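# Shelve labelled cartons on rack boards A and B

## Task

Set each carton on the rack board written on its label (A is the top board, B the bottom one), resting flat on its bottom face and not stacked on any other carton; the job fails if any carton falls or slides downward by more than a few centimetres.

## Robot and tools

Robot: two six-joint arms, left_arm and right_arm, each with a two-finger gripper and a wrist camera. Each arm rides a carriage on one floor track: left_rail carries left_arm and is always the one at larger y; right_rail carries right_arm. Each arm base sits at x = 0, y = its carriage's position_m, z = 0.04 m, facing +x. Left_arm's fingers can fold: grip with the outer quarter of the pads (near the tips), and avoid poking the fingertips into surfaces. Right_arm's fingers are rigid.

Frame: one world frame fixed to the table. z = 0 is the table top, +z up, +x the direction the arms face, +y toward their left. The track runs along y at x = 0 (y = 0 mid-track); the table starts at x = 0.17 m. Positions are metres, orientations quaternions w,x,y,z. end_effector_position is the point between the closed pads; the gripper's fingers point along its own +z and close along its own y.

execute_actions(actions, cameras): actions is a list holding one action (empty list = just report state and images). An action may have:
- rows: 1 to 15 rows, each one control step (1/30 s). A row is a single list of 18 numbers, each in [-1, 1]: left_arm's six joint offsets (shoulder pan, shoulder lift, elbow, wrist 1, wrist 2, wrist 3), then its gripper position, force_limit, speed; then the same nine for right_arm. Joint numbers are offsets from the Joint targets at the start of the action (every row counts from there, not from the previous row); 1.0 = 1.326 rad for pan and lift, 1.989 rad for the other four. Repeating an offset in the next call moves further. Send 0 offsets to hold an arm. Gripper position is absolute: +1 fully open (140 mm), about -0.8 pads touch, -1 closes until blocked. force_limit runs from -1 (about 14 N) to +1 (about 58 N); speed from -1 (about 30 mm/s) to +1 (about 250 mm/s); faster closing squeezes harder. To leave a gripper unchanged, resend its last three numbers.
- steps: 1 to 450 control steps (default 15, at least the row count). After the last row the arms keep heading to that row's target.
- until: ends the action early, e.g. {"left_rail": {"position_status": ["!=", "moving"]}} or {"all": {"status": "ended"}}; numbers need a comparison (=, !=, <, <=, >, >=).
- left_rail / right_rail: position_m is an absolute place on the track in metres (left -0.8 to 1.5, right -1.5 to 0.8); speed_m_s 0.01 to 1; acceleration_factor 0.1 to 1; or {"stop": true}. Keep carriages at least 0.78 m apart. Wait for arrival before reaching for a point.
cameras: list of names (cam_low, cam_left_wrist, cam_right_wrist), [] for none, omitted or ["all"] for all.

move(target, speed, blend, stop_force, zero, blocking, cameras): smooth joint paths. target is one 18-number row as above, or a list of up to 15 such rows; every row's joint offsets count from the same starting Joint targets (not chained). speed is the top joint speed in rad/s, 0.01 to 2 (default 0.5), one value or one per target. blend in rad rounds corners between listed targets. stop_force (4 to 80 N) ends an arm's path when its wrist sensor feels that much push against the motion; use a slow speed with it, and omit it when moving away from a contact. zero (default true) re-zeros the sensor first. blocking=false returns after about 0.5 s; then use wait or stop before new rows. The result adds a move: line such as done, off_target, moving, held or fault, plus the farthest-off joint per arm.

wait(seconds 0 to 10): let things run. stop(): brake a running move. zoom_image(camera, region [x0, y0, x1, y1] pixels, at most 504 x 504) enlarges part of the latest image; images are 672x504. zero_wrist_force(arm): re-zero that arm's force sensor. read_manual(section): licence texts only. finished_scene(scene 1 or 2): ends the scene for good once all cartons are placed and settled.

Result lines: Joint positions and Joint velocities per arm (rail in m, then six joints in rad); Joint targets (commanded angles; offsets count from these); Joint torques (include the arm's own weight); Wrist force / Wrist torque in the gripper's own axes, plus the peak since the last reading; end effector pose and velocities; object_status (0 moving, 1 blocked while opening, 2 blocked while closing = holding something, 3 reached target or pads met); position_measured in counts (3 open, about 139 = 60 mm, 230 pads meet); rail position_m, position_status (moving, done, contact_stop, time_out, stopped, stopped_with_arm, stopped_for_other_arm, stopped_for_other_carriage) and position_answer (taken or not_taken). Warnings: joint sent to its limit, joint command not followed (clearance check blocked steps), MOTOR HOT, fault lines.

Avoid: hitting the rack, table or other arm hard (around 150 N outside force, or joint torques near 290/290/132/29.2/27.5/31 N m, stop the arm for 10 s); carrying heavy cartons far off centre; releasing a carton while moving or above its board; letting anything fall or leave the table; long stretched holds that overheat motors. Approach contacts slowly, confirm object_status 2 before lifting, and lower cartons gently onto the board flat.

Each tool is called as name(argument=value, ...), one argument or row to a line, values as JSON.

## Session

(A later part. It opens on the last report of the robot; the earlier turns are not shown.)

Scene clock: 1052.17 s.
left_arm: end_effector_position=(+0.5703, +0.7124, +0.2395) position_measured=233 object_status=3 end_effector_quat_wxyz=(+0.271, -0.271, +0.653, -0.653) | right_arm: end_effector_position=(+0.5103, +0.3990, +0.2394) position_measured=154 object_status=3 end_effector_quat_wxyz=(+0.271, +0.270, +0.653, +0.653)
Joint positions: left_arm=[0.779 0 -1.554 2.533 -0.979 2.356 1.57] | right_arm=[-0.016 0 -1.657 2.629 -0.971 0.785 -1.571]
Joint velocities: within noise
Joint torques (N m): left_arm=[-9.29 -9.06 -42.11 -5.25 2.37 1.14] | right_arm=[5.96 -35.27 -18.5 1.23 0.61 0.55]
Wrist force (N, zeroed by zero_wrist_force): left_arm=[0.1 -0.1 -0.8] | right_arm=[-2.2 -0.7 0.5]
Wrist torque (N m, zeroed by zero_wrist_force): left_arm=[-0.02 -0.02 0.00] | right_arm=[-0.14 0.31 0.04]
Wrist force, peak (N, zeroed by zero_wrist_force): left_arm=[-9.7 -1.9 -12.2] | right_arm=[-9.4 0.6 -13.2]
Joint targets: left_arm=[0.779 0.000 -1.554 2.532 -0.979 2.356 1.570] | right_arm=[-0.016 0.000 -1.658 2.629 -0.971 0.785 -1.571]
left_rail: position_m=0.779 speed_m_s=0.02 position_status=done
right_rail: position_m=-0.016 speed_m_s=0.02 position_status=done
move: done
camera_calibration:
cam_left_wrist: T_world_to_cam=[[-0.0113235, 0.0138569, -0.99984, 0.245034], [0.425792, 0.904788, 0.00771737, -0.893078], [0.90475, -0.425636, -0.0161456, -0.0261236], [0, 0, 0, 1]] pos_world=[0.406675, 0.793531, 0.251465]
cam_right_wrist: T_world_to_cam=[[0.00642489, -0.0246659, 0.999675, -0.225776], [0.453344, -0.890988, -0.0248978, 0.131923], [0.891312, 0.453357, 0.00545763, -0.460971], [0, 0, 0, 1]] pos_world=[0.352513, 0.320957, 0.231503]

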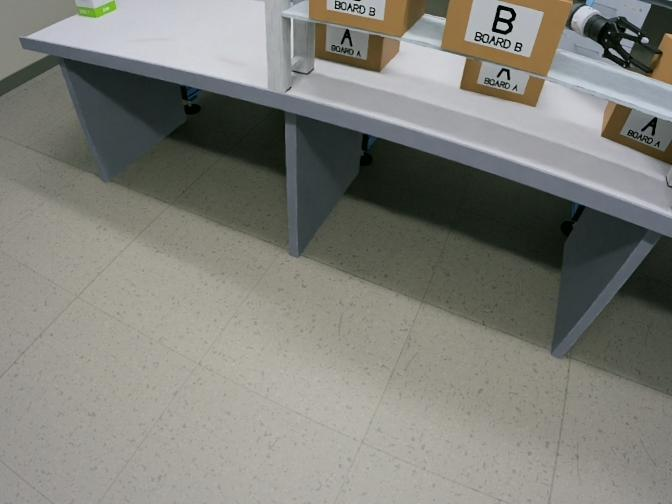

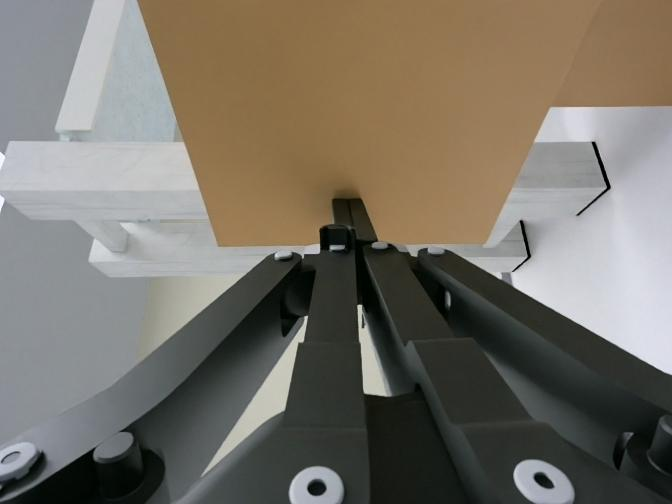

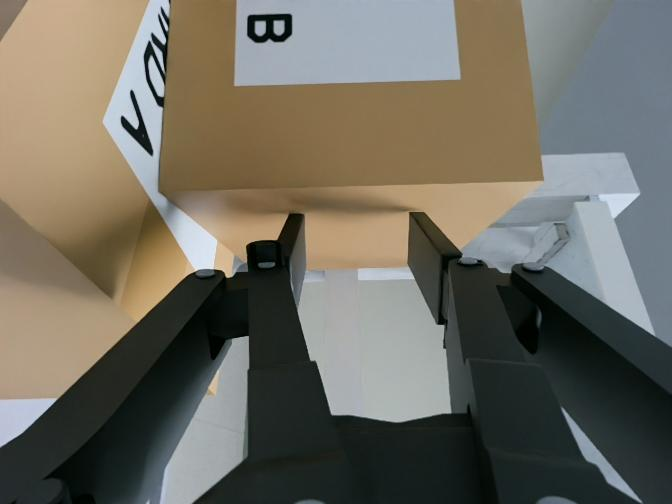

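execute_actions(
  actions=[
    {"left_rail":{"position_m":0.777},"right_rail":{"position_m":-0.014},"steps":60,"until":{"all":{"status":"ended"}}},
  ],
  cameras=[],
)

move(
  target=[0,0.013,-0.0081,-0.0006,0,0,-1,1,-1,0,-0.013,0.0081,0.0006,0,0,-0.2,1,-1],
  speed=0.04,
  cameras=[],
)

execute_actions(
  actions=[
    {"left_rail":{"position_m":0.775},"right_rail":{"position_m":-0.012},"steps":60,"until":{"all":{"status":"ended"}}},
  ],
  cameras=[],
)

move(
  target=[0,0.013,-0.0081,-0.0006,0,0,-1,1,-1,0,-0.013,0.0081,0.0006,0,0,-0.2,1,-1],
  speed=0.04,
)

Scene clock: 1064.90 s.
left_arm: end_effector_position=(+0.5704, +0.7105, +0.2395) position_measured=233 object_status=3 end_effector_quat_wxyz=(+0.271, -0.271, +0.653, -0.653) | right_arm: end_effector_position=(+0.5102, +0.4009, +0.2394) position_measured=154 object_status=3 end_effector_quat_wxyz=(+0.271, +0.270, +0.653, +0.653)
Joint positions: left_arm=[0.777 0 -1.554 2.532 -0.979 2.355 1.57] | right_arm=[-0.014 0 -1.658 2.629 -0.971 0.785 -1.571]
Joint velocities: within noise
Joint torques (N m): left_arm=[-12.96 -11.09 -36.85 -3.98 4.17 1.28] | right_arm=[8.27 -31.53 -22.69 0.52 0.02 0.4]
Wrist force (N, zeroed by zero_wrist_force): left_arm=[-24.5 -0.3 -17.8] | right_arm=[-16.3 2.0 -29.1]
Wrist torque (N m, zeroed by zero_wrist_force): left_arm=[-0.09 -0.88 0.00] | right_arm=[0.11 0.33 -0.03]
Wrist force, peak (N, zeroed by zero_wrist_force): left_arm=[-24.5 -0.3 -17.8] | right_arm=[-16.3 2.0 -29.1]
Joint targets: left_arm=[0.777 0.000 -1.554 2.532 -0.979 2.356 1.570] | right_arm=[-0.014 0.000 -1.658 2.629 -0.971 0.785 -1.571]
Tool commands: left_gripper/position=-1.0 left_gripper/force_limit=+1.0 left_gripper/speed=-1.0 right_gripper/position=-0.2 right_gripper/force_limit=+1.0 right_gripper/speed=-1.0
left_rail: position_m=0.777 speed_m_s=0.02 position_status=done
right_rail: position_m=-0.014 speed_m_s=0.02 position_status=done
No camera images: "cameras" was empty.

Scene clock: 1065.70 s.
left_arm: end_effector_position=(+0.5803, +0.7103, +0.2389) position_measured=233 object_status=3 end_effector_quat_wxyz=(+0.271, -0.271, +0.653, -0.653) | right_arm: end_effector_position=(+0.5003, +0.4011, +0.2388) position_measured=154 object_status=3 end_effector_quat_wxyz=(+0.271, +0.270, +0.653, +0.653)
Joint positions: left_arm=[0.777 0 -1.537 2.516 -0.98 2.356 1.57] | right_arm=[-0.014 0 -1.675 2.645 -0.97 0.785 -1.571]
Joint velocities: within noise
Joint torques (N m): left_arm=[-10.43 -11.39 -39.74 -5.13 -1.35 1.69] | right_arm=[8.78 -29 -16.82 1.29 -1.48 0.5]
Wrist force (N, zeroed by zero_wrist_force): left_arm=[0.3 -0.5 -0.7] | right_arm=[-0.9 -0.5 -0.1]
Wrist torque (N m, zeroed by zero_wrist_force): left_arm=[-0.13 -0.07 0.00] | right_arm=[-0.06 -0.01 0.01]
Wrist force, peak (N, zeroed by zero_wrist_force): left_arm=[-24.9 -0.2 -18.5] | right_arm=[-16.0 2.8 -29.6]
Joint targets: left_arm=[0.777 0.000 -1.537 2.516 -0.980 2.356 1.570] | right_arm=[-0.014 0.000 -1.675 2.645 -0.970 0.785 -1.571]
left_rail: position_m=0.777 speed_m_s=0.02 position_status=done
right_rail: position_m=-0.014 speed_m_s=0.02 position_status=done
move: done
No camera images: "cameras" was empty.

Scene clock: 1066.10 s.
left_arm: end_effector_position=(+0.5805, +0.7086, +0.2389) position_measured=233 object_status=3 end_effector_quat_wxyz=(+0.271, -0.271, +0.653, -0.653) end_effector_velocity=(+0.000, -0.001, +0.000) end_effector_angular_velocity=(+0.000, -0.001, -0.001) | right_arm: end_effector_position=(+0.5002, +0.4029, +0.2387) position_measured=154 object_status=3 end_effector_quat_wxyz=(+0.271, +0.270, +0.653, +0.653) end_effector_velocity=(+0.000, +0.000, +0.000) end_effector_angular_velocity=(+0.002, +0.001, -0.001)
Joint positions: left_arm=[0.775 0 -1.537 2.516 -0.98 2.355 1.57] | right_arm=[-0.012 0 -1.675 2.645 -0.97 0.785 -1.571]
Joint velocities: left_arm=[-0.001 -0.001 0 0 0 0 0.001] | right_arm=[0.001 -0.001 0 0 -0.001 0 0.003]
Joint torques (N m): left_arm=[-11.31 -13.16 -36.03 -4.69 7.15 1.45] | right_arm=[9.17 -27.99 -24.77 0.3 -2.08 0.61]
Wrist force (N, zeroed by zero_wrist_force): left_arm=[-21.7 0.8 -13.9] | right_arm=[-11.3 3.6 -27.1]
Wrist torque (N m, zeroed by zero_wrist_force): left_arm=[-0.02 -0.74 0.02] | right_arm=[0.11 0.05 -0.01]
Wrist force, peak (N, zeroed by zero_wrist_force): left_arm=[-21.7 0.8 -13.9] | right_arm=[-11.3 3.6 -27.1]
Joint targets: left_arm=[0.775 0.000 -1.537 2.516 -0.980 2.356 1.570] | right_arm=[-0.012 0.000 -1.675 2.645 -0.970 0.785 -1.571]
Tool commands: left_gripper/position=-1.0 left_gripper/force_limit=+1.0 left_gripper/speed=-1.0 right_gripper/position=-0.2 right_gripper/force_limit=+1.0 right_gripper/speed=-1.0
left_rail: position_m=0.775 speed_m_s=0.02 position_status=done
right_rail: position_m=-0.012 speed_m_s=0.02 position_status=done
No camera images: "cameras" was empty.

Scene clock: 1066.90 s.
left_arm: end_effector_position=(+0.5904, +0.7083, +0.2381) position_measured=233 object_status=3 end_effector_quat_wxyz=(+0.271, -0.271, +0.653, -0.653) | right_arm: end_effector_position=(+0.4903, +0.4031, +0.2379) position_measured=154 object_status=3 end_effector_quat_wxyz=(+0.271, +0.270, +0.653, +0.653)
Joint positions: left_arm=[0.775 0 -1.52 2.5 -0.981 2.356 1.57] | right_arm=[-0.012 0 -1.692 2.661 -0.969 0.785 -1.571]
Joint velocities: within noise
Joint torques (N m): left_arm=[-9.31 -13.55 -40.55 -5.41 -1.78 1.62] | right_arm=[9.11 -28.43 -17.82 1.15 -3.4 0.45]
Wrist force (N, zeroed by zero_wrist_force): left_arm=[0.1 -0.3 -0.8] | right_arm=[-0.7 -0.3 -0.1]
Wrist torque (N m, zeroed by zero_wrist_force): left_arm=[-0.02 -0.02 0.00] | right_arm=[-0.10 -0.01 -0.01]
Wrist force, peak (N, zeroed by zero_wrist_force): left_arm=[-22.3 0.1 -13.9] | right_arm=[-11.5 2.9 -27.5]
Joint targets: left_arm=[0.775 0.000 -1.520 2.500 -0.981 2.356 1.570] | right_arm=[-0.012 0.000 -1.692 2.661 -0.969 0.785 -1.571]
left_rail: position_m=0.775 speed_m_s=0.02 position_status=done
right_rail: position_m=-0.012 speed_m_s=0.02 position_status=done
move: done
camera_calibration:
cam_left_wrist: T_world_to_cam=[[-0.0111948, 0.0138572, -0.999841, 0.243843], [0.425813, 0.904778, 0.00777204, -0.897937], [0.904742, -0.425658, -0.0160294, -0.0460228], [0, 0, 0, 1]] pos_world=[0.426722, 0.789465, 0.250046]
cam_right_wrist: T_world_to_cam=[[0.00655748, -0.0246659, 0.999674, -0.224119], [0.453337, -0.89099, -0.0249579, 0.144578], [0.891315, 0.453353, 0.0053393, -0.444992], [0, 0, 0, 1]] pos_world=[0.332555, 0.325028, 0.23003]

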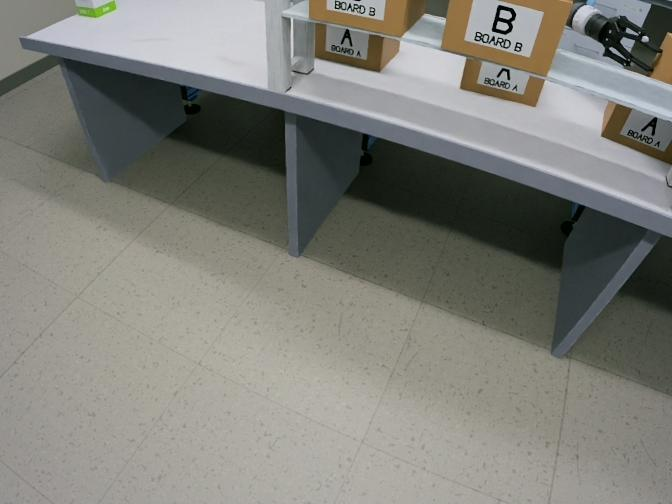

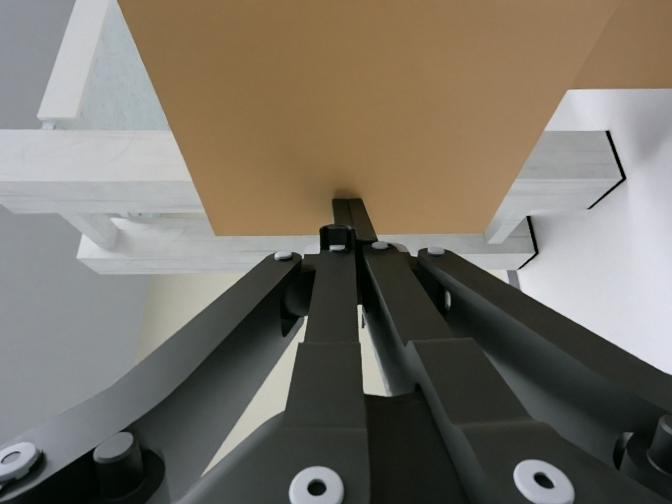

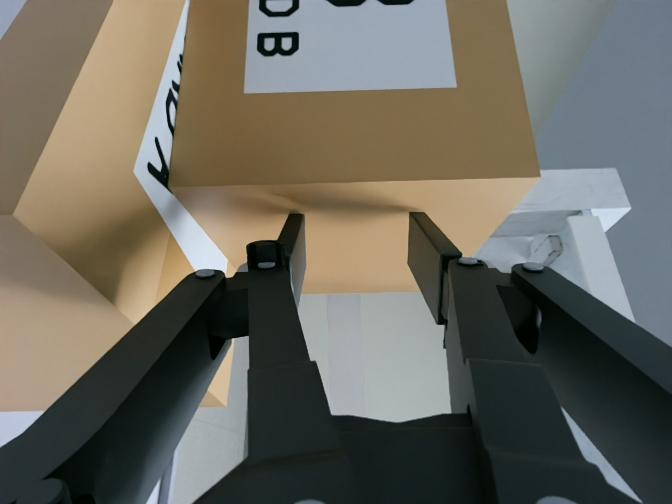

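execute_actions(
  actions=[
    {"left_rail":{"position_m":0.772},"right_rail":{"position_m":-0.009},"steps":60,"until":{"all":{"status":"ended"}}},
  ],
  cameras=[],
)

move(
  target=[0,0.013,-0.0081,-0.0006,0,0,-1,1,-1,0,-0.013,0.0081,0.0006,0,0,-0.2,1,-1],
  speed=0.04,
  cameras=[],
)

execute_actions(
  actions=[
    {"left_rail":{"position_m":0.770},"right_rail":{"position_m":-0.007},"steps":60,"until":{"all":{"status":"ended"}}},
  ],
  cameras=[],
)

move(
  target=[0,0.013,-0.0081,-0.0006,0,0,-1,1,-1,0,-0.013,0.0081,0.0006,0,0,-0.2,1,-1],
  speed=0.04,
)

Scene clock: 1076.30 s.
left_arm: end_effector_position=(+0.5906, +0.7056, +0.2381) position_measured=233 object_status=3 end_effector_quat_wxyz=(+0.271, -0.271, +0.653, -0.653) | right_arm: end_effector_position=(+0.4902, +0.4059, +0.2379) position_measured=154 object_status=3 end_effector_quat_wxyz=(+0.271, +0.270, +0.653, +0.653)
Joint positions: left_arm=[0.772 0 -1.52 2.5 -0.981 2.355 1.57] | right_arm=[-0.009 0 -1.692 2.661 -0.969 0.785 -1.571]
Joint velocities: within noise
Joint torques (N m): left_arm=[-13.18 -18.13 -30.72 -3.65 18.63 1.27] | right_arm=[12.1 -25.28 -28.8 -0.3 -0.85 0.79]
Wrist force (N, zeroed by zero_wrist_force): left_arm=[-39.3 2.0 -17.3] | right_arm=[-16.8 5.4 -43.9]
Wrist torque (N m, zeroed by zero_wrist_force): left_arm=[-0.06 -1.44 0.04] | right_arm=[-0.04 0.11 -0.02]
Wrist force, peak (N, zeroed by zero_wrist_force): left_arm=[-39.4 3.0 -17.0] | right_arm=[-16.8 5.4 -43.9]
Joint targets: left_arm=[0.772 0.000 -1.520 2.500 -0.981 2.356 1.570] | right_arm=[-0.009 0.000 -1.692 2.661 -0.969 0.785 -1.571]
Tool commands: left_gripper/position=-1.0 left_gripper/force_limit=+1.0 left_gripper/speed=-1.0 right_gripper/position=-0.2 right_gripper/force_limit=+1.0 right_gripper/speed=-1.0
left_rail: position_m=0.772 speed_m_s=0.02 position_status=done
right_rail: position_m=-0.009 speed_m_s=0.02 position_status=done
No camera images: "cameras" was empty.

Scene clock: 1077.10 s.
left_arm: end_effector_position=(+0.6004, +0.7052, +0.2371) position_measured=233 object_status=3 end_effector_quat_wxyz=(+0.271, -0.271, +0.653, -0.653) | right_arm: end_effector_position=(+0.4804, +0.4062, +0.2369) position_measured=154 object_status=3 end_effector_quat_wxyz=(+0.271, +0.270, +0.653, +0.653)
Joint positions: left_arm=[0.772 0 -1.503 2.484 -0.982 2.356 1.57] | right_arm=[-0.009 0 -1.709 2.677 -0.968 0.785 -1.571]
Joint velocities: within noise
Joint torques (N m): left_arm=[-14.42 -17.54 -41.97 -5.14 -1.64 1.16] | right_arm=[11.02 -27.94 -15.76 0.82 0.11 0.49]
Wrist force (N, zeroed by zero_wrist_force): left_arm=[0.0 -0.1 -0.8] | right_arm=[-0.9 0.9 -0.6]
Wrist torque (N m, zeroed by zero_wrist_force): left_arm=[0.02 -0.02 0.00] | right_arm=[0.13 0.04 -0.04]
Wrist force, peak (N, zeroed by zero_wrist_force): left_arm=[-39.8 1.8 -17.7] | right_arm=[-17.0 4.6 -44.1]
Joint targets: left_arm=[0.772 0.000 -1.502 2.484 -0.982 2.356 1.570] | right_arm=[-0.009 0.000 -1.709 2.677 -0.968 0.785 -1.571]
left_rail: position_m=0.772 speed_m_s=0.02 position_status=done
right_rail: position_m=-0.009 speed_m_s=0.02 position_status=done
move: done
No camera images: "cameras" was empty.

Scene clock: 1077.53 s.
left_arm: end_effector_position=(+0.6006, +0.7036, +0.2371) position_measured=233 object_status=3 end_effector_quat_wxyz=(+0.271, -0.271, +0.653, -0.653) end_effector_velocity=(+0.000, +0.000, +0.000) end_effector_angular_velocity=(+0.000, -0.001, +0.001) | right_arm: end_effector_position=(+0.4802, +0.4079, +0.2369) position_measured=154 object_status=3 end_effector_quat_wxyz=(+0.271, +0.270, +0.653, +0.653)
Joint positions: left_arm=[0.77 0 -1.502 2.484 -0.982 2.355 1.57] | right_arm=[-0.007 0 -1.709 2.677 -0.968 0.785 -1.571]
Joint velocities: left_arm=[-0.001 0.001 -0.001 0 -0.001 0 0] | right_arm=[within noise]
Joint torques (N m): left_arm=[-16.31 -14.94 -35.17 -3.88 6.71 1.67] | right_arm=[10.01 -24.76 -24.97 0.35 0.39 0.55]
Wrist force (N, zeroed by zero_wrist_force): left_arm=[-19.6 1.5 -7.7] | right_arm=[-7.1 4.7 -25.1]
Wrist torque (N m, zeroed by zero_wrist_force): left_arm=[-0.10 -0.70 0.02] | right_arm=[0.17 0.15 0.00]
Wrist force, peak (N, zeroed by zero_wrist_force): left_arm=[-19.6 1.5 -7.7] | right_arm=[-7.1 4.7 -25.1]
Joint targets: left_arm=[0.770 0.000 -1.502 2.484 -0.982 2.356 1.570] | right_arm=[-0.007 0.000 -1.709 2.677 -0.968 0.785 -1.571]
Tool commands: left_gripper/position=-1.0 left_gripper/force_limit=+1.0 left_gripper/speed=-1.0 right_gripper/position=-0.2 right_gripper/force_limit=+1.0 right_gripper/speed=-1.0
left_rail: position_m=0.770 speed_m_s=0.02 position_status=done
right_rail: position_m=-0.007 speed_m_s=0.02 position_status=done
No camera images: "cameras" was empty.

Scene clock: 1078.33 s.
left_arm: end_effector_position=(+0.6104, +0.7033, +0.2360) position_measured=233 object_status=3 end_effector_quat_wxyz=(+0.271, -0.271, +0.653, -0.653) | right_arm: end_effector_position=(+0.4705, +0.4081, +0.2357) position_measured=154 object_status=3 end_effector_quat_wxyz=(+0.271, +0.270, +0.653, +0.653)
Joint positions: left_arm=[0.77 0 -1.485 2.468 -0.983 2.356 1.57] | right_arm=[-0.007 0 -1.726 2.693 -0.967 0.785 -1.571]
Joint velocities: within noise
Joint torques (N m): left_arm=[-14.71 -18.67 -41.36 -5.64 -1.86 1.24] | right_arm=[10.7 -26.03 -15.58 1.42 1.25 0.65]
Wrist force (N, zeroed by zero_wrist_force): left_arm=[-0.1 -0.1 -1.1] | right_arm=[-1.0 0.8 -0.5]
Wrist torque (N m, zeroed by zero_wrist_force): left_arm=[-0.01 0.00 0.00] | right_arm=[0.15 0.08 -0.03]
Wrist force, peak (N, zeroed by zero_wrist_force): left_arm=[-19.6 1.8 -8.3] | right_arm=[-6.9 5.1 -25.6]
Joint targets: left_arm=[0.770 0.000 -1.485 2.468 -0.983 2.356 1.570] | right_arm=[-0.007 0.000 -1.727 2.693 -0.967 0.785 -1.571]
left_rail: position_m=0.770 speed_m_s=0.02 position_status=done
right_rail: position_m=-0.007 speed_m_s=0.02 position_status=done
move: done
camera_calibration:
cam_left_wrist: T_world_to_cam=[[-0.0110556, 0.0138569, -0.999843, 0.241934], [0.425798, 0.904784, 0.00783123, -0.901933], [0.904751, -0.425645, -0.0159032, -0.0663427], [0, 0, 0, 1]] pos_world=[0.44674, 0.784464, 0.247904]
cam_right_wrist: T_world_to_cam=[[0.00668876, -0.0246658, 0.999673, -0.221714], [0.453348, -0.890982, -0.0250173, 0.158013], [0.891308, 0.453368, 0.00522261, -0.429516], [0, 0, 0, 1]] pos_world=[0.31268, 0.330046, 0.227837]

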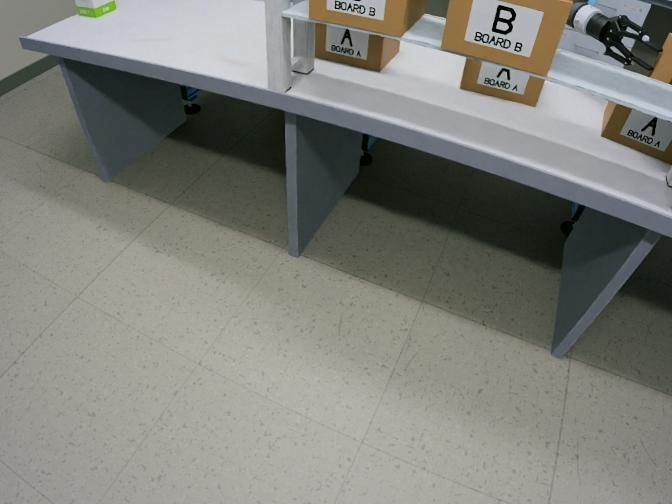

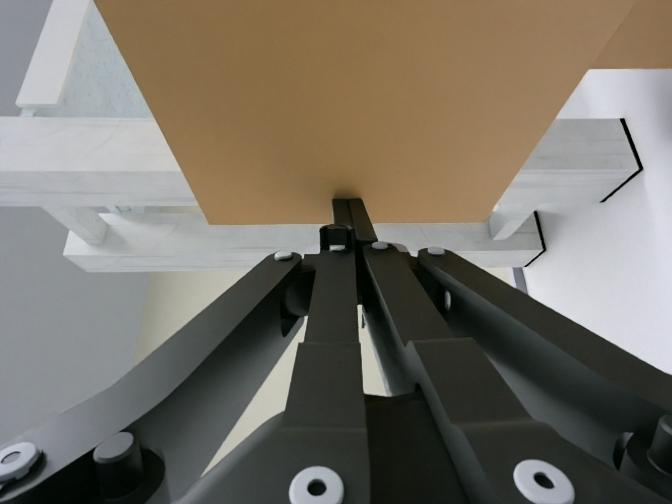

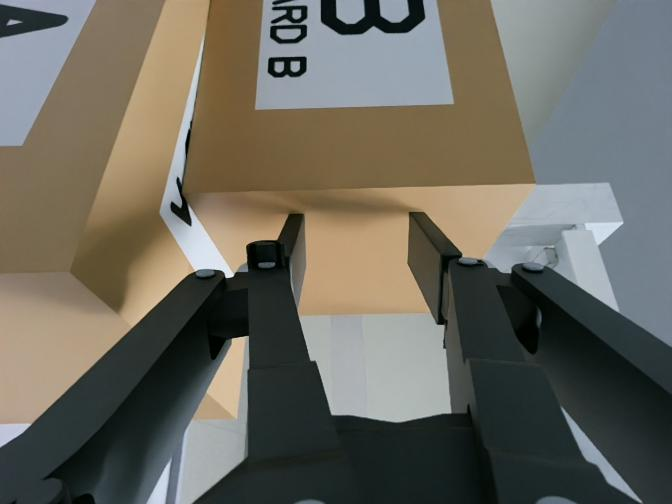

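execute_actions(
  actions=[
    {"left_rail":{"position_m":0.767},"right_rail":{"position_m":-0.004},"steps":60,"until":{"all":{"status":"ended"}}},
  ],
  cameras=[],
)

move(
  target=[0,0.013,-0.0081,-0.0006,0,0,-1,1,-1,0,-0.013,0.0081,0.0006,0,0,-0.2,1,-1],
  speed=0.04,
  cameras=[],
)

execute_actions(
  actions=[
    {"left_rail":{"position_m":0.79},"right_rail":{"position_m":-0.027},"steps":90,"until":{"all":{"status":"ended"}}},
  ],
)

Scene clock: 1093.13 s.
left_arm: end_effector_position=(+0.6106, +0.7006, +0.2360) position_measured=233 object_status=3 end_effector_quat_wxyz=(+0.271, -0.271, +0.653, -0.653) | right_arm: end_effector_position=(+0.4703, +0.4109, +0.2357) position_measured=154 object_status=3 end_effector_quat_wxyz=(+0.271, +0.270, +0.653, +0.653)
Joint positions: left_arm=[0.767 0 -1.485 2.468 -0.984 2.355 1.57] | right_arm=[-0.004 0 -1.727 2.693 -0.967 0.785 -1.571]
Joint velocities: within noise
Joint torques (N m): left_arm=[-11.06 -20.09 -26.88 -3.18 16.88 1.4] | right_arm=[8.93 -22.69 -29.98 -0.42 -0.53 0.81]
Wrist force (N, zeroed by zero_wrist_force): left_arm=[-37.0 2.5 -9.6] | right_arm=[-10.3 5.8 -41.8]
Wrist torque (N m, zeroed by zero_wrist_force): left_arm=[-0.04 -1.41 0.03] | right_arm=[0.17 0.27 -0.02]
Wrist force, peak (N, zeroed by zero_wrist_force): left_arm=[-37.0 2.5 -9.6] | right_arm=[-10.3 5.8 -41.8]
Joint targets: left_arm=[0.767 0.000 -1.485 2.468 -0.983 2.356 1.570] | right_arm=[-0.004 0.000 -1.727 2.693 -0.967 0.785 -1.571]
Tool commands: left_gripper/position=-1.0 left_gripper/force_limit=+1.0 left_gripper/speed=-1.0 right_gripper/position=-0.2 right_gripper/force_limit=+1.0 right_gripper/speed=-1.0
left_rail: position_m=0.767 speed_m_s=0.02 position_status=done
right_rail: position_m=-0.004 speed_m_s=0.02 position_status=done
No camera images: "cameras" was empty.

Scene clock: 1093.93 s.
left_arm: end_effector_position=(+0.6204, +0.7002, +0.2346) position_measured=233 object_status=3 end_effector_quat_wxyz=(+0.271, -0.271, +0.653, -0.653) | right_arm: end_effector_position=(+0.4606, +0.4112, +0.2343) position_measured=154 object_status=3 end_effector_quat_wxyz=(+0.271, +0.270, +0.653, +0.653)
Joint positions: left_arm=[0.767 0 -1.468 2.452 -0.985 2.356 1.57] | right_arm=[-0.004 0 -1.744 2.709 -0.965 0.785 -1.571]
Joint velocities: within noise
Joint torques (N m): left_arm=[-10.38 -18.04 -40.44 -4.79 -1.88 1.63] | right_arm=[8.76 -25.86 -16.27 1.25 -2.85 0.67]
Wrist force (N, zeroed by zero_wrist_force): left_arm=[0.0 -0.1 -0.2] | right_arm=[0.0 -0.6 -1.5]
Wrist torque (N m, zeroed by zero_wrist_force): left_arm=[0.00 0.00 0.00] | right_arm=[-0.12 -0.03 0.00]
Wrist force, peak (N, zeroed by zero_wrist_force): left_arm=[-37.5 3.1 -9.2] | right_arm=[-10.5 5.1 -41.9]
Joint targets: left_arm=[0.767 0.000 -1.468 2.452 -0.985 2.356 1.570] | right_arm=[-0.004 0.000 -1.744 2.709 -0.965 0.785 -1.571]
left_rail: position_m=0.767 speed_m_s=0.02 position_status=done
right_rail: position_m=-0.004 speed_m_s=0.02 position_status=done
move: done
No camera images: "cameras" was empty.

Scene clock: 1095.37 s.
left_arm: end_effector_position=(+0.6205, +0.7235, +0.2346) position_measured=233 object_status=3 end_effector_quat_wxyz=(+0.271, -0.271, +0.653, -0.653) | right_arm: end_effector_position=(+0.4605, +0.3879, +0.2343) position_measured=154 object_status=3 end_effector_quat_wxyz=(+0.271, +0.270, +0.653, +0.653)
Joint positions: left_arm=[0.79 0 -1.468 2.452 -0.985 2.356 1.57] | right_arm=[-0.027 0 -1.744 2.709 -0.965 0.785 -1.571]
Joint velocities: within noise
Joint torques (N m): left_arm=[-13.06 -17.82 -39.26 -4.58 -1.78 2.07] | right_arm=[6.88 -24.94 -19.55 0.9 -1.55 0.87]
Wrist force (N, zeroed by zero_wrist_force): left_arm=[0.0 0.1 -0.4] | right_arm=[0.1 -0.3 -1.5]
Wrist torque (N m, zeroed by zero_wrist_force): left_arm=[0.03 -0.01 -0.01] | right_arm=[-0.04 -0.01 0.00]
Wrist force, peak (N, zeroed by zero_wrist_force): left_arm=[0.6 0.0 0.6] | right_arm=[0.1 -0.6 -1.6]
Joint targets: left_arm=[0.790 0.000 -1.468 2.452 -0.985 2.356 1.570] | right_arm=[-0.027 0.000 -1.744 2.709 -0.965 0.785 -1.571]
Tool commands: left_gripper/position=-1.0 left_gripper/force_limit=+1.0 left_gripper/speed=-1.0 right_gripper/position=-0.2 right_gripper/force_limit=+1.0 right_gripper/speed=-1.0
left_rail: position_m=0.790 speed_m_s=0.02 position_status=done
right_rail: position_m=-0.027 speed_m_s=0.02 position_status=done
camera_calibration:
cam_left_wrist: T_world_to_cam=[[-0.0109766, 0.013857, -0.999844, 0.240376], [0.42579, 0.904788, 0.00786512, -0.924508], [0.904756, -0.425637, -0.0158317, -0.0669321], [0, 0, 0, 1]] pos_world=[0.456842, 0.804664, 0.24655]
cam_right_wrist: T_world_to_cam=[[0.00676314, -0.0246658, 0.999673, -0.220783], [0.453347, -0.890982, -0.025051, 0.144534], [0.891308, 0.453368, 0.00515634, -0.411418], [0, 0, 0, 1]] pos_world=[0.302669, 0.309855, 0.226453]

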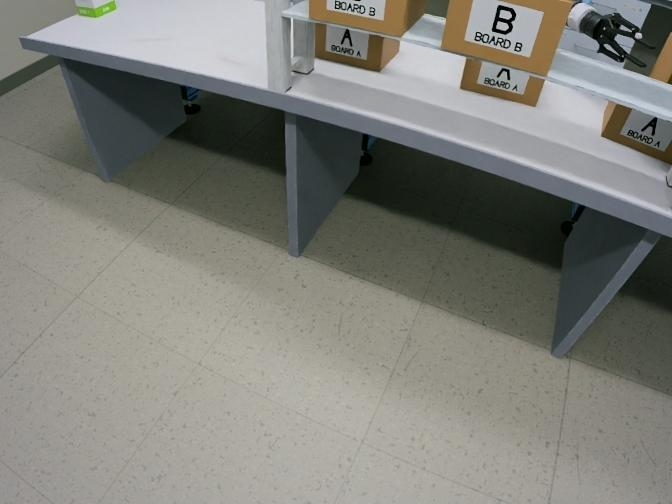

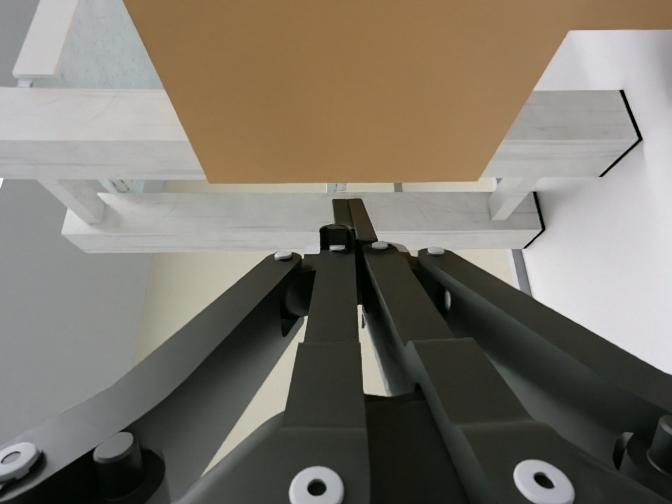

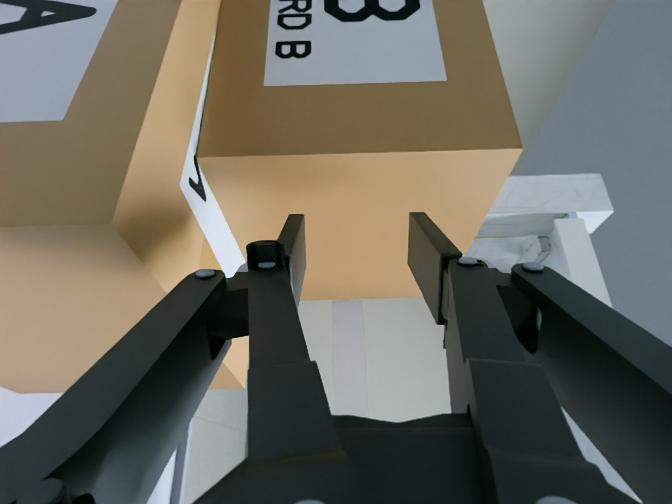

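move(
  target=[0,-0.0846,0.0526,0.0043,0,0,-1,1,-1,0,0.1235,-0.0766,-0.0058,0,0,-0.2,1,-1],
  speed=0.15,
  cameras=[],
)

zero_wrist_force(
  arm="right_arm",
)

zero_wrist_force(
  arm="left_arm",
)

execute_actions(
  actions=[
    {"left_rail":{"position_m":0.7665},"right_rail":{"position_m":-0.0035},"steps":90,"until":{"all":{"status":"ended"}}},
  ],
)

Scene clock: 1108.33 s.
left_arm: end_effector_position=(+0.5554, +0.7235, +0.2400) position_measured=233 object_status=3 end_effector_quat_wxyz=(+0.271, -0.271, +0.653, -0.653) | right_arm: end_effector_position=(+0.5548, +0.3880, +0.2398) position_measured=154 object_status=3 end_effector_quat_wxyz=(+0.271, +0.270, +0.653, +0.653)
Joint positions: left_arm=[0.79 0 -1.58 2.556 -0.976 2.356 1.57] | right_arm=[-0.027 0 -1.58 2.557 -0.977 0.785 -1.571]
Joint velocities: within noise
Joint torques (N m): left_arm=[-8.59 -50.11 -18.96 0.71 -1.69 1.71] | right_arm=[3.86 -12.54 -33.01 -6.28 2.84 0.77]
Wrist force (N, zeroed by zero_wrist_force): left_arm=[0.0 0.0 0.0] | right_arm=[0.3 -0.4 -0.9]
Wrist torque (N m, zeroed by zero_wrist_force): left_arm=[0.00 0.00 0.00] | right_arm=[-0.05 -0.08 -0.01]
Wrist force, peak (N, zeroed by zero_wrist_force): left_arm=[-0.6 -0.3 0.6] | right_arm=[1.2 -0.2 -2.3]
Joint targets: left_arm=[0.790 0.000 -1.580 2.556 -0.976 2.356 1.570] | right_arm=[-0.027 0.000 -1.580 2.557 -0.977 0.785 -1.571]
left_rail: position_m=0.790 speed_m_s=0.02 position_status=done
right_rail: position_m=-0.027 speed_m_s=0.02 position_status=done
move: done
No camera images: "cameras" was empty.

Wrist force sensor zeroed.

Wrist force sensor zeroed.

Scene clock: 1109.80 s.
left_arm: end_effector_position=(+0.5553, +0.7001, +0.2400) position_measured=233 object_status=3 end_effector_quat_wxyz=(+0.271, -0.271, +0.653, -0.653) | right_arm: end_effector_position=(+0.5549, +0.4114, +0.2398) position_measured=154 object_status=3 end_effector_quat_wxyz=(+0.271, +0.270, +0.653, +0.653)
Joint positions: left_arm=[0.767 0 -1.58 2.556 -0.976 2.355 1.57] | right_arm=[-0.004 0 -1.58 2.557 -0.977 0.785 -1.571]
Joint velocities: within noise
Joint torques (N m): left_arm=[-9.09 -47.47 -20.6 0.62 1.11 1.66] | right_arm=[4.78 -16.4 -30.38 -5.57 0.56 0.74]
Wrist force (N, zeroed by zero_wrist_force): left_arm=[-7.0 -1.3 -11.4] | right_arm=[-7.8 1.4 -12.3]
Wrist torque (N m, zeroed by zero_wrist_force): left_arm=[0.07 -0.23 -0.01] | right_arm=[0.08 -0.01 -0.06]
Wrist force, peak (N, zeroed by zero_wrist_force): left_arm=[-7.2 -1.5 -11.5] | right_arm=[-8.0 0.8 -12.3]
Joint targets: left_arm=[0.767 0.000 -1.580 2.556 -0.976 2.356 1.570] | right_arm=[-0.004 0.000 -1.580 2.557 -0.977 0.785 -1.571]
Tool commands: left_gripper/position=-1.0 left_gripper/force_limit=+1.0 left_gripper/speed=-1.0 right_gripper/position=-0.2 right_gripper/force_limit=+1.0 right_gripper/speed=-1.0
left_rail: position_m=0.767 speed_m_s=0.02 position_status=done
right_rail: position_m=-0.004 speed_m_s=0.02 position_status=done
camera_calibration:
cam_left_wrist: T_world_to_cam=[[-0.0119857, 0.0138562, -0.999832, 0.24591], [0.425731, 0.904819, 0.00743592, -0.875478], [0.904771, -0.42557, -0.0167439, -0.0177402], [0, 0, 0, 1]] pos_world=[0.391716, 0.781192, 0.252082]
cam_right_wrist: T_world_to_cam=[[0.00661137, -0.0246662, 0.999674, -0.226242], [0.453285, -0.891016, -0.024983, 0.122748], [0.891341, 0.453302, 0.00528999, -0.506272], [0, 0, 0, 1]] pos_world=[0.397117, 0.333284, 0.231913]

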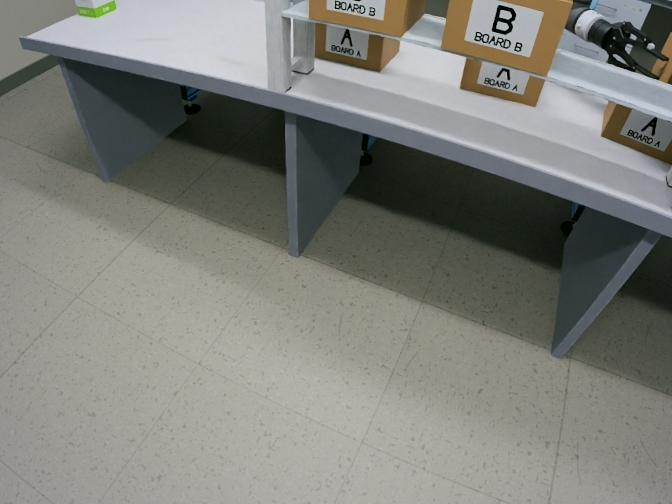

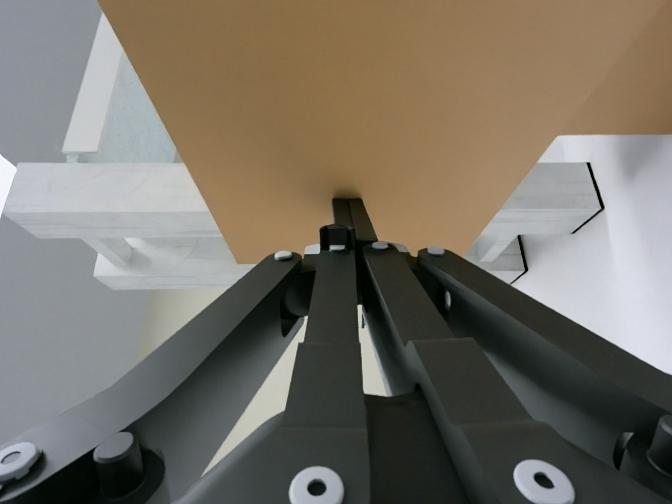

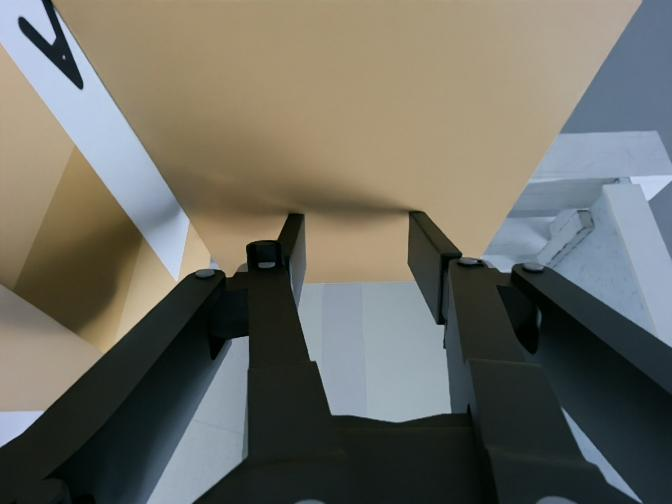

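execute_actions(
  actions=[
    {"left_rail":{"position_m":0.7637},"right_rail":{"position_m":-0.0007},"steps":60,"until":{"all":{"status":"ended"}}},
  ],
  cameras=[],
)

Scene clock: 1121.57 s.
left_arm: end_effector_position=(+0.5554, +0.6973, +0.2400) position_measured=233 object_status=3 end_effector_quat_wxyz=(+0.271, -0.271, +0.653, -0.653) | right_arm: end_effector_position=(+0.5549, +0.4141, +0.2398) position_measured=154 object_status=3 end_effector_quat_wxyz=(+0.271, +0.270, +0.653, +0.653)
Joint positions: left_arm=[0.764 0 -1.58 2.556 -0.976 2.355 1.57] | right_arm=[-0.001 0 -1.58 2.557 -0.977 0.785 -1.571]
Joint velocities: within noise
Joint torques (N m): left_arm=[-32.51 -42.19 -28.22 -0.02 10.76 1.61] | right_arm=[27.48 -16.43 -23.62 -3.93 -6.97 0.79]
Wrist force (N, zeroed by zero_wrist_force): left_arm=[-44.6 -2.9 -47.5] | right_arm=[-44.8 2.1 -47.5]
Wrist torque (N m, zeroed by zero_wrist_force): left_arm=[0.03 -1.19 -0.03] | right_arm=[0.12 -0.51 -0.09]
Wrist force, peak (N, zeroed by zero_wrist_force): left_arm=[-44.6 -2.9 -47.5] | right_arm=[-44.8 2.1 -47.5]
Joint targets: left_arm=[0.764 0.000 -1.580 2.556 -0.976 2.356 1.570] | right_arm=[-0.001 0.000 -1.580 2.557 -0.977 0.785 -1.571]
Tool commands: left_gripper/position=-1.0 left_gripper/force_limit=+1.0 left_gripper/speed=-1.0 right_gripper/position=-0.2 right_gripper/force_limit=+1.0 right_gripper/speed=-1.0
left_rail: position_m=0.764 speed_m_s=0.02 position_status=done
right_rail: position_m=-0.001 speed_m_s=0.02 position_status=done
No camera images: "cameras" was empty.

move(
  target=[
    [0,-0.0532,-0.0119,0.0474,0,0,-1,1,-1,0,-0.0532,-0.0119,0.0474,0,0,-0.2,1,-1],
    [0,-0.1480,-0.0432,0.1419,0,0,-1,1,-1,0,-0.1480,-0.0432,0.1419,0,0,-0.2,1,-1],
  ],
  speed=0.09,
  blend=0.02,
)

execute_actions(
  actions=[
    {"left_rail":{"position_m":0.7337,"speed_m_s":0.04,"acceleration_factor":0.3},"right_rail":{"position_m":-0.0307,"speed_m_s":0.04,"acceleration_factor":0.3},"steps":90,"until":{"all":{"status":"ended"}}},
  ],
  cameras=[],
)

execute_actions(
  actions=[
    {"left_rail":{"position_m":0.5337},"right_rail":{"position_m":-0.2307},"steps":240,"until":{"all":{"status":"ended"}}},
  ],
)

Scene clock: 1135.43 s.
left_arm: end_effector_position=(+0.5552, +0.6972, +0.3349) position_measured=233 object_status=3 end_effector_quat_wxyz=(+0.271, -0.271, +0.653, -0.653) | right_arm: end_effector_position=(+0.5548, +0.4143, +0.3346) position_measured=154 object_status=3 end_effector_quat_wxyz=(+0.271, +0.270, +0.653, +0.653)
Joint positions: left_arm=[0.764 0 -1.776 2.471 -0.694 2.356 1.57] | right_arm=[-0.001 0 -1.776 2.471 -0.695 0.785 -1.571]
Joint velocities: within noise
Joint torques (N m): left_arm=[-41.51 -44.85 -56.95 -0.29 23.98 1.64] | right_arm=[46.3 -35.46 -46.52 -0.28 -23.4 0.91]
Wrist force (N, zeroed by zero_wrist_force): left_arm=[-46.1 8.1 -44.1] | right_arm=[-47.6 -8.8 -44.0]
Wrist torque (N m, zeroed by zero_wrist_force): left_arm=[-0.16 -1.35 0.10] | right_arm=[0.26 -0.64 -0.29]
Wrist force, peak (N, zeroed by zero_wrist_force): left_arm=[-45.8 -3.5 -49.4] | right_arm=[-46.3 1.6 -49.0]
Joint targets: left_arm=[0.764 0.000 -1.776 2.471 -0.694 2.356 1.570] | right_arm=[-0.001 0.000 -1.776 2.471 -0.695 0.785 -1.571]
left_rail: position_m=0.764 speed_m_s=0.02 position_status=done
right_rail: position_m=-0.001 speed_m_s=0.02 position_status=done
move: done
camera_calibration:
cam_left_wrist: T_world_to_cam=[[-0.0120585, 0.0138571, -0.999831, 0.340858], [0.425803, 0.904786, 0.00740439, -0.873483], [0.904735, -0.425642, -0.0168107, -0.0171202], [0, 0, 0, 1]] pos_world=[0.391531, 0.778304, 0.346981]
cam_right_wrist: T_world_to_cam=[[0.00670004, -0.0246659, 0.999673, -0.320999], [0.453338, -0.890987, -0.0250225, 0.12773], [0.891313, 0.453358, 0.00521234, -0.507961], [0, 0, 0, 1]] pos_world=[0.396999, 0.336176, 0.326738]

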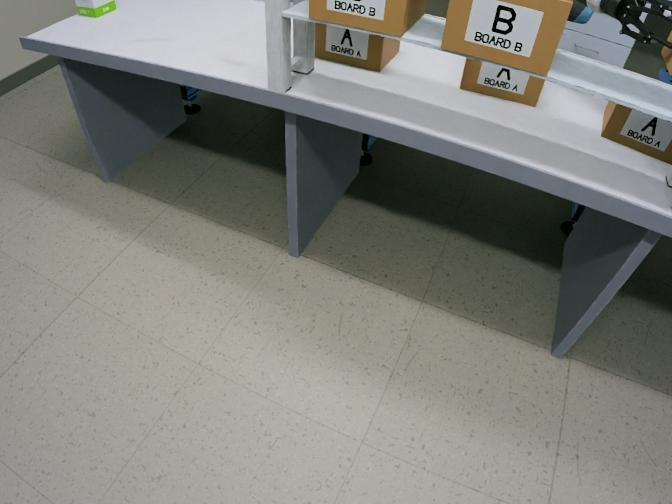

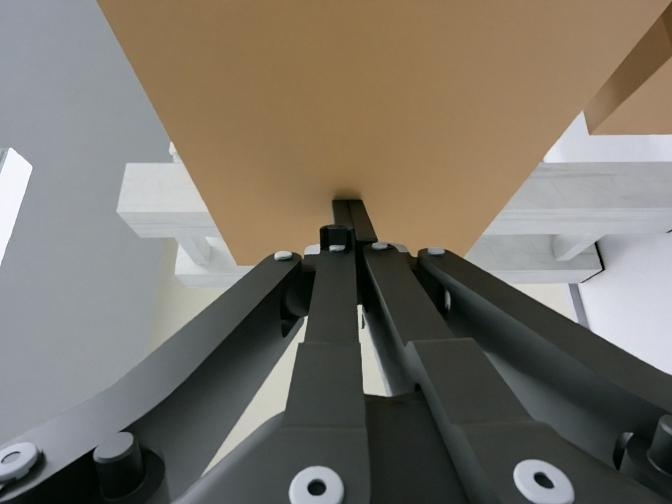

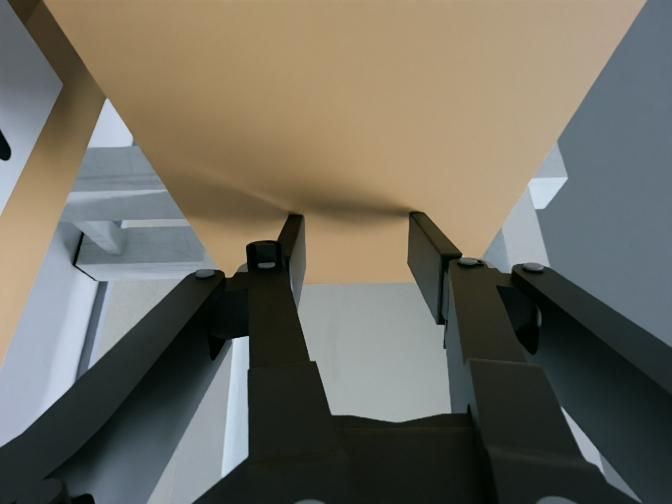

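Scene clock: 1136.63 s.
left_arm: end_effector_position=(+0.5552, +0.6672, +0.3349) position_measured=233 object_status=3 end_effector_quat_wxyz=(+0.271, -0.271, +0.653, -0.653) | right_arm: end_effector_position=(+0.5548, +0.3843, +0.3347) position_measured=154 object_status=3 end_effector_quat_wxyz=(+0.271, +0.270, +0.653, +0.653)
Joint positions: left_arm=[0.734 0 -1.776 2.471 -0.694 2.356 1.57] | right_arm=[-0.031 0 -1.776 2.471 -0.695 0.785 -1.571]
Joint velocities: within noise
Joint torques (N m): left_arm=[-38.44 -46.41 -55.22 -1.05 23.78 1.3] | right_arm=[45.02 -36.33 -44.57 -0.69 -23.68 0.88]
Wrist force (N, zeroed by zero_wrist_force): left_arm=[-45.0 7.1 -43.6] | right_arm=[-46.5 -8.0 -43.3]
Wrist torque (N m, zeroed by zero_wrist_force): left_arm=[-0.17 -1.33 0.10] | right_arm=[0.19 -0.62 -0.29]
Wrist force, peak (N, zeroed by zero_wrist_force): left_arm=[-53.5 7.3 -51.2] | right_arm=[-53.4 -8.7 -49.6]
Joint targets: left_arm=[0.734 0.000 -1.776 2.471 -0.694 2.356 1.570] | right_arm=[-0.031 0.000 -1.776 2.471 -0.695 0.785 -1.571]
Tool commands: left_gripper/position=-1.0 left_gripper/force_limit=+1.0 left_gripper/speed=-1.0 right_gripper/position=-0.2 right_gripper/force_limit=+1.0 right_gripper/speed=-1.0
left_rail: position_m=0.734 speed_m_s=0.04 position_status=done
right_rail: position_m=-0.031 speed_m_s=0.04 position_status=done
No camera images: "cameras" was empty.

Scene clock: 1142.07 s.
left_arm: end_effector_position=(+0.5552, +0.4672, +0.3349) position_measured=233 object_status=3 end_effector_quat_wxyz=(+0.271, -0.271, +0.653, -0.653) | right_arm: end_effector_position=(+0.5548, +0.1843, +0.3347) position_measured=154 object_status=3 end_effector_quat_wxyz=(+0.271, +0.270, +0.653, +0.653)
Joint positions: left_arm=[0.534 0 -1.776 2.471 -0.694 2.356 1.57] | right_arm=[-0.231 0 -1.776 2.471 -0.695 0.785 -1.571]
Joint velocities: within noise
Joint torques (N m): left_arm=[-27.19 -45.67 -45.87 -1.95 23.82 1.16] | right_arm=[44.83 -34.32 -35.06 -1.69 -24.06 1.01]
Wrist force (N, zeroed by zero_wrist_force): left_arm=[-45.2 7.1 -43.9] | right_arm=[-46.4 -7.8 -43.4]
Wrist torque (N m, zeroed by zero_wrist_force): left_arm=[-0.16 -1.33 0.10] | right_arm=[0.25 -0.68 -0.29]
Wrist force, peak (N, zeroed by zero_wrist_force): left_arm=[-45.5 8.2 -44.2] | right_arm=[-47.4 -9.1 -43.9]
Joint targets: left_arm=[0.534 0.000 -1.776 2.471 -0.694 2.356 1.570] | right_arm=[-0.231 0.000 -1.776 2.471 -0.695 0.785 -1.571]
Tool commands: left_gripper/position=-1.0 left_gripper/force_limit=+1.0 left_gripper/speed=-1.0 right_gripper/position=-0.2 right_gripper/force_limit=+1.0 right_gripper/speed=-1.0
left_rail: position_m=0.534 speed_m_s=0.04 position_status=done
right_rail: position_m=-0.231 speed_m_s=0.04 position_status=done
camera_calibration:
cam_left_wrist: T_world_to_cam=[[-0.012043, 0.0138569, -0.999831, 0.344102], [0.425797, 0.904789, 0.00741097, -0.665418], [0.904739, -0.425636, -0.0167966, -0.115009], [0, 0, 0, 1]] pos_world=[0.39153, 0.548343, 0.347044]
cam_right_wrist: T_world_to_cam=[[0.00668394, -0.0246659, 0.999673, -0.326728], [0.453339, -0.890987, -0.0250153, -0.07717], [0.891313, 0.453359, 0.00522673, -0.403707], [0, 0, 0, 1]] pos_world=[0.396997, 0.106207, 0.326801]

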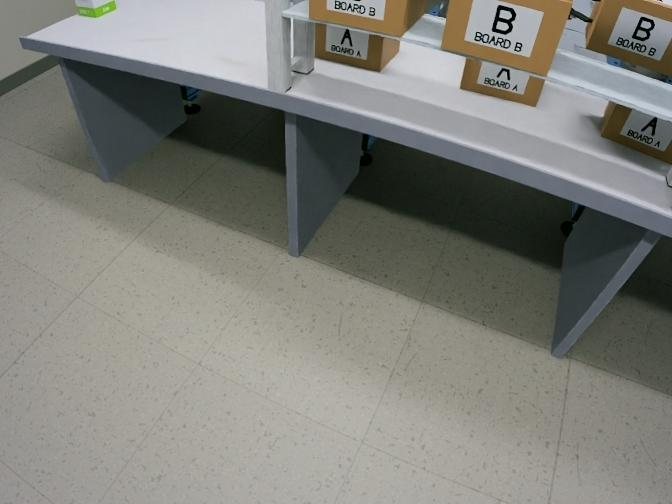

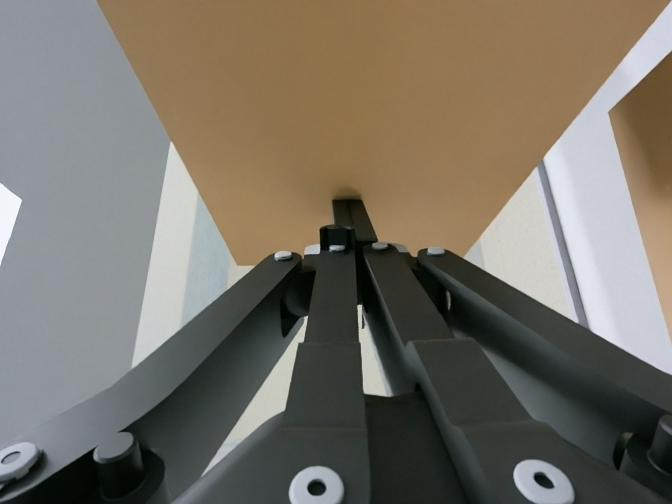

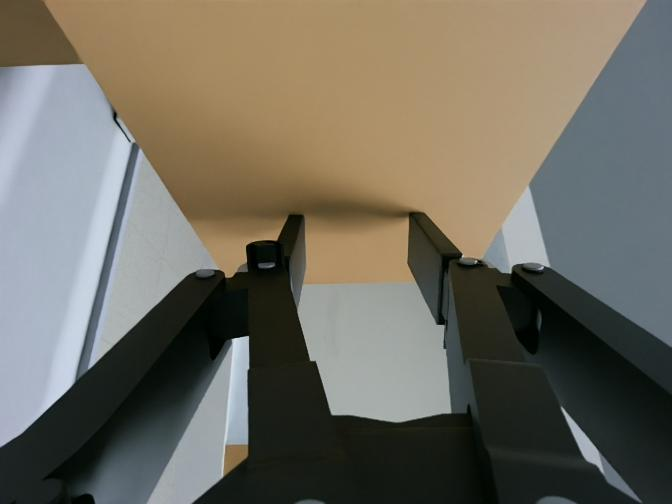

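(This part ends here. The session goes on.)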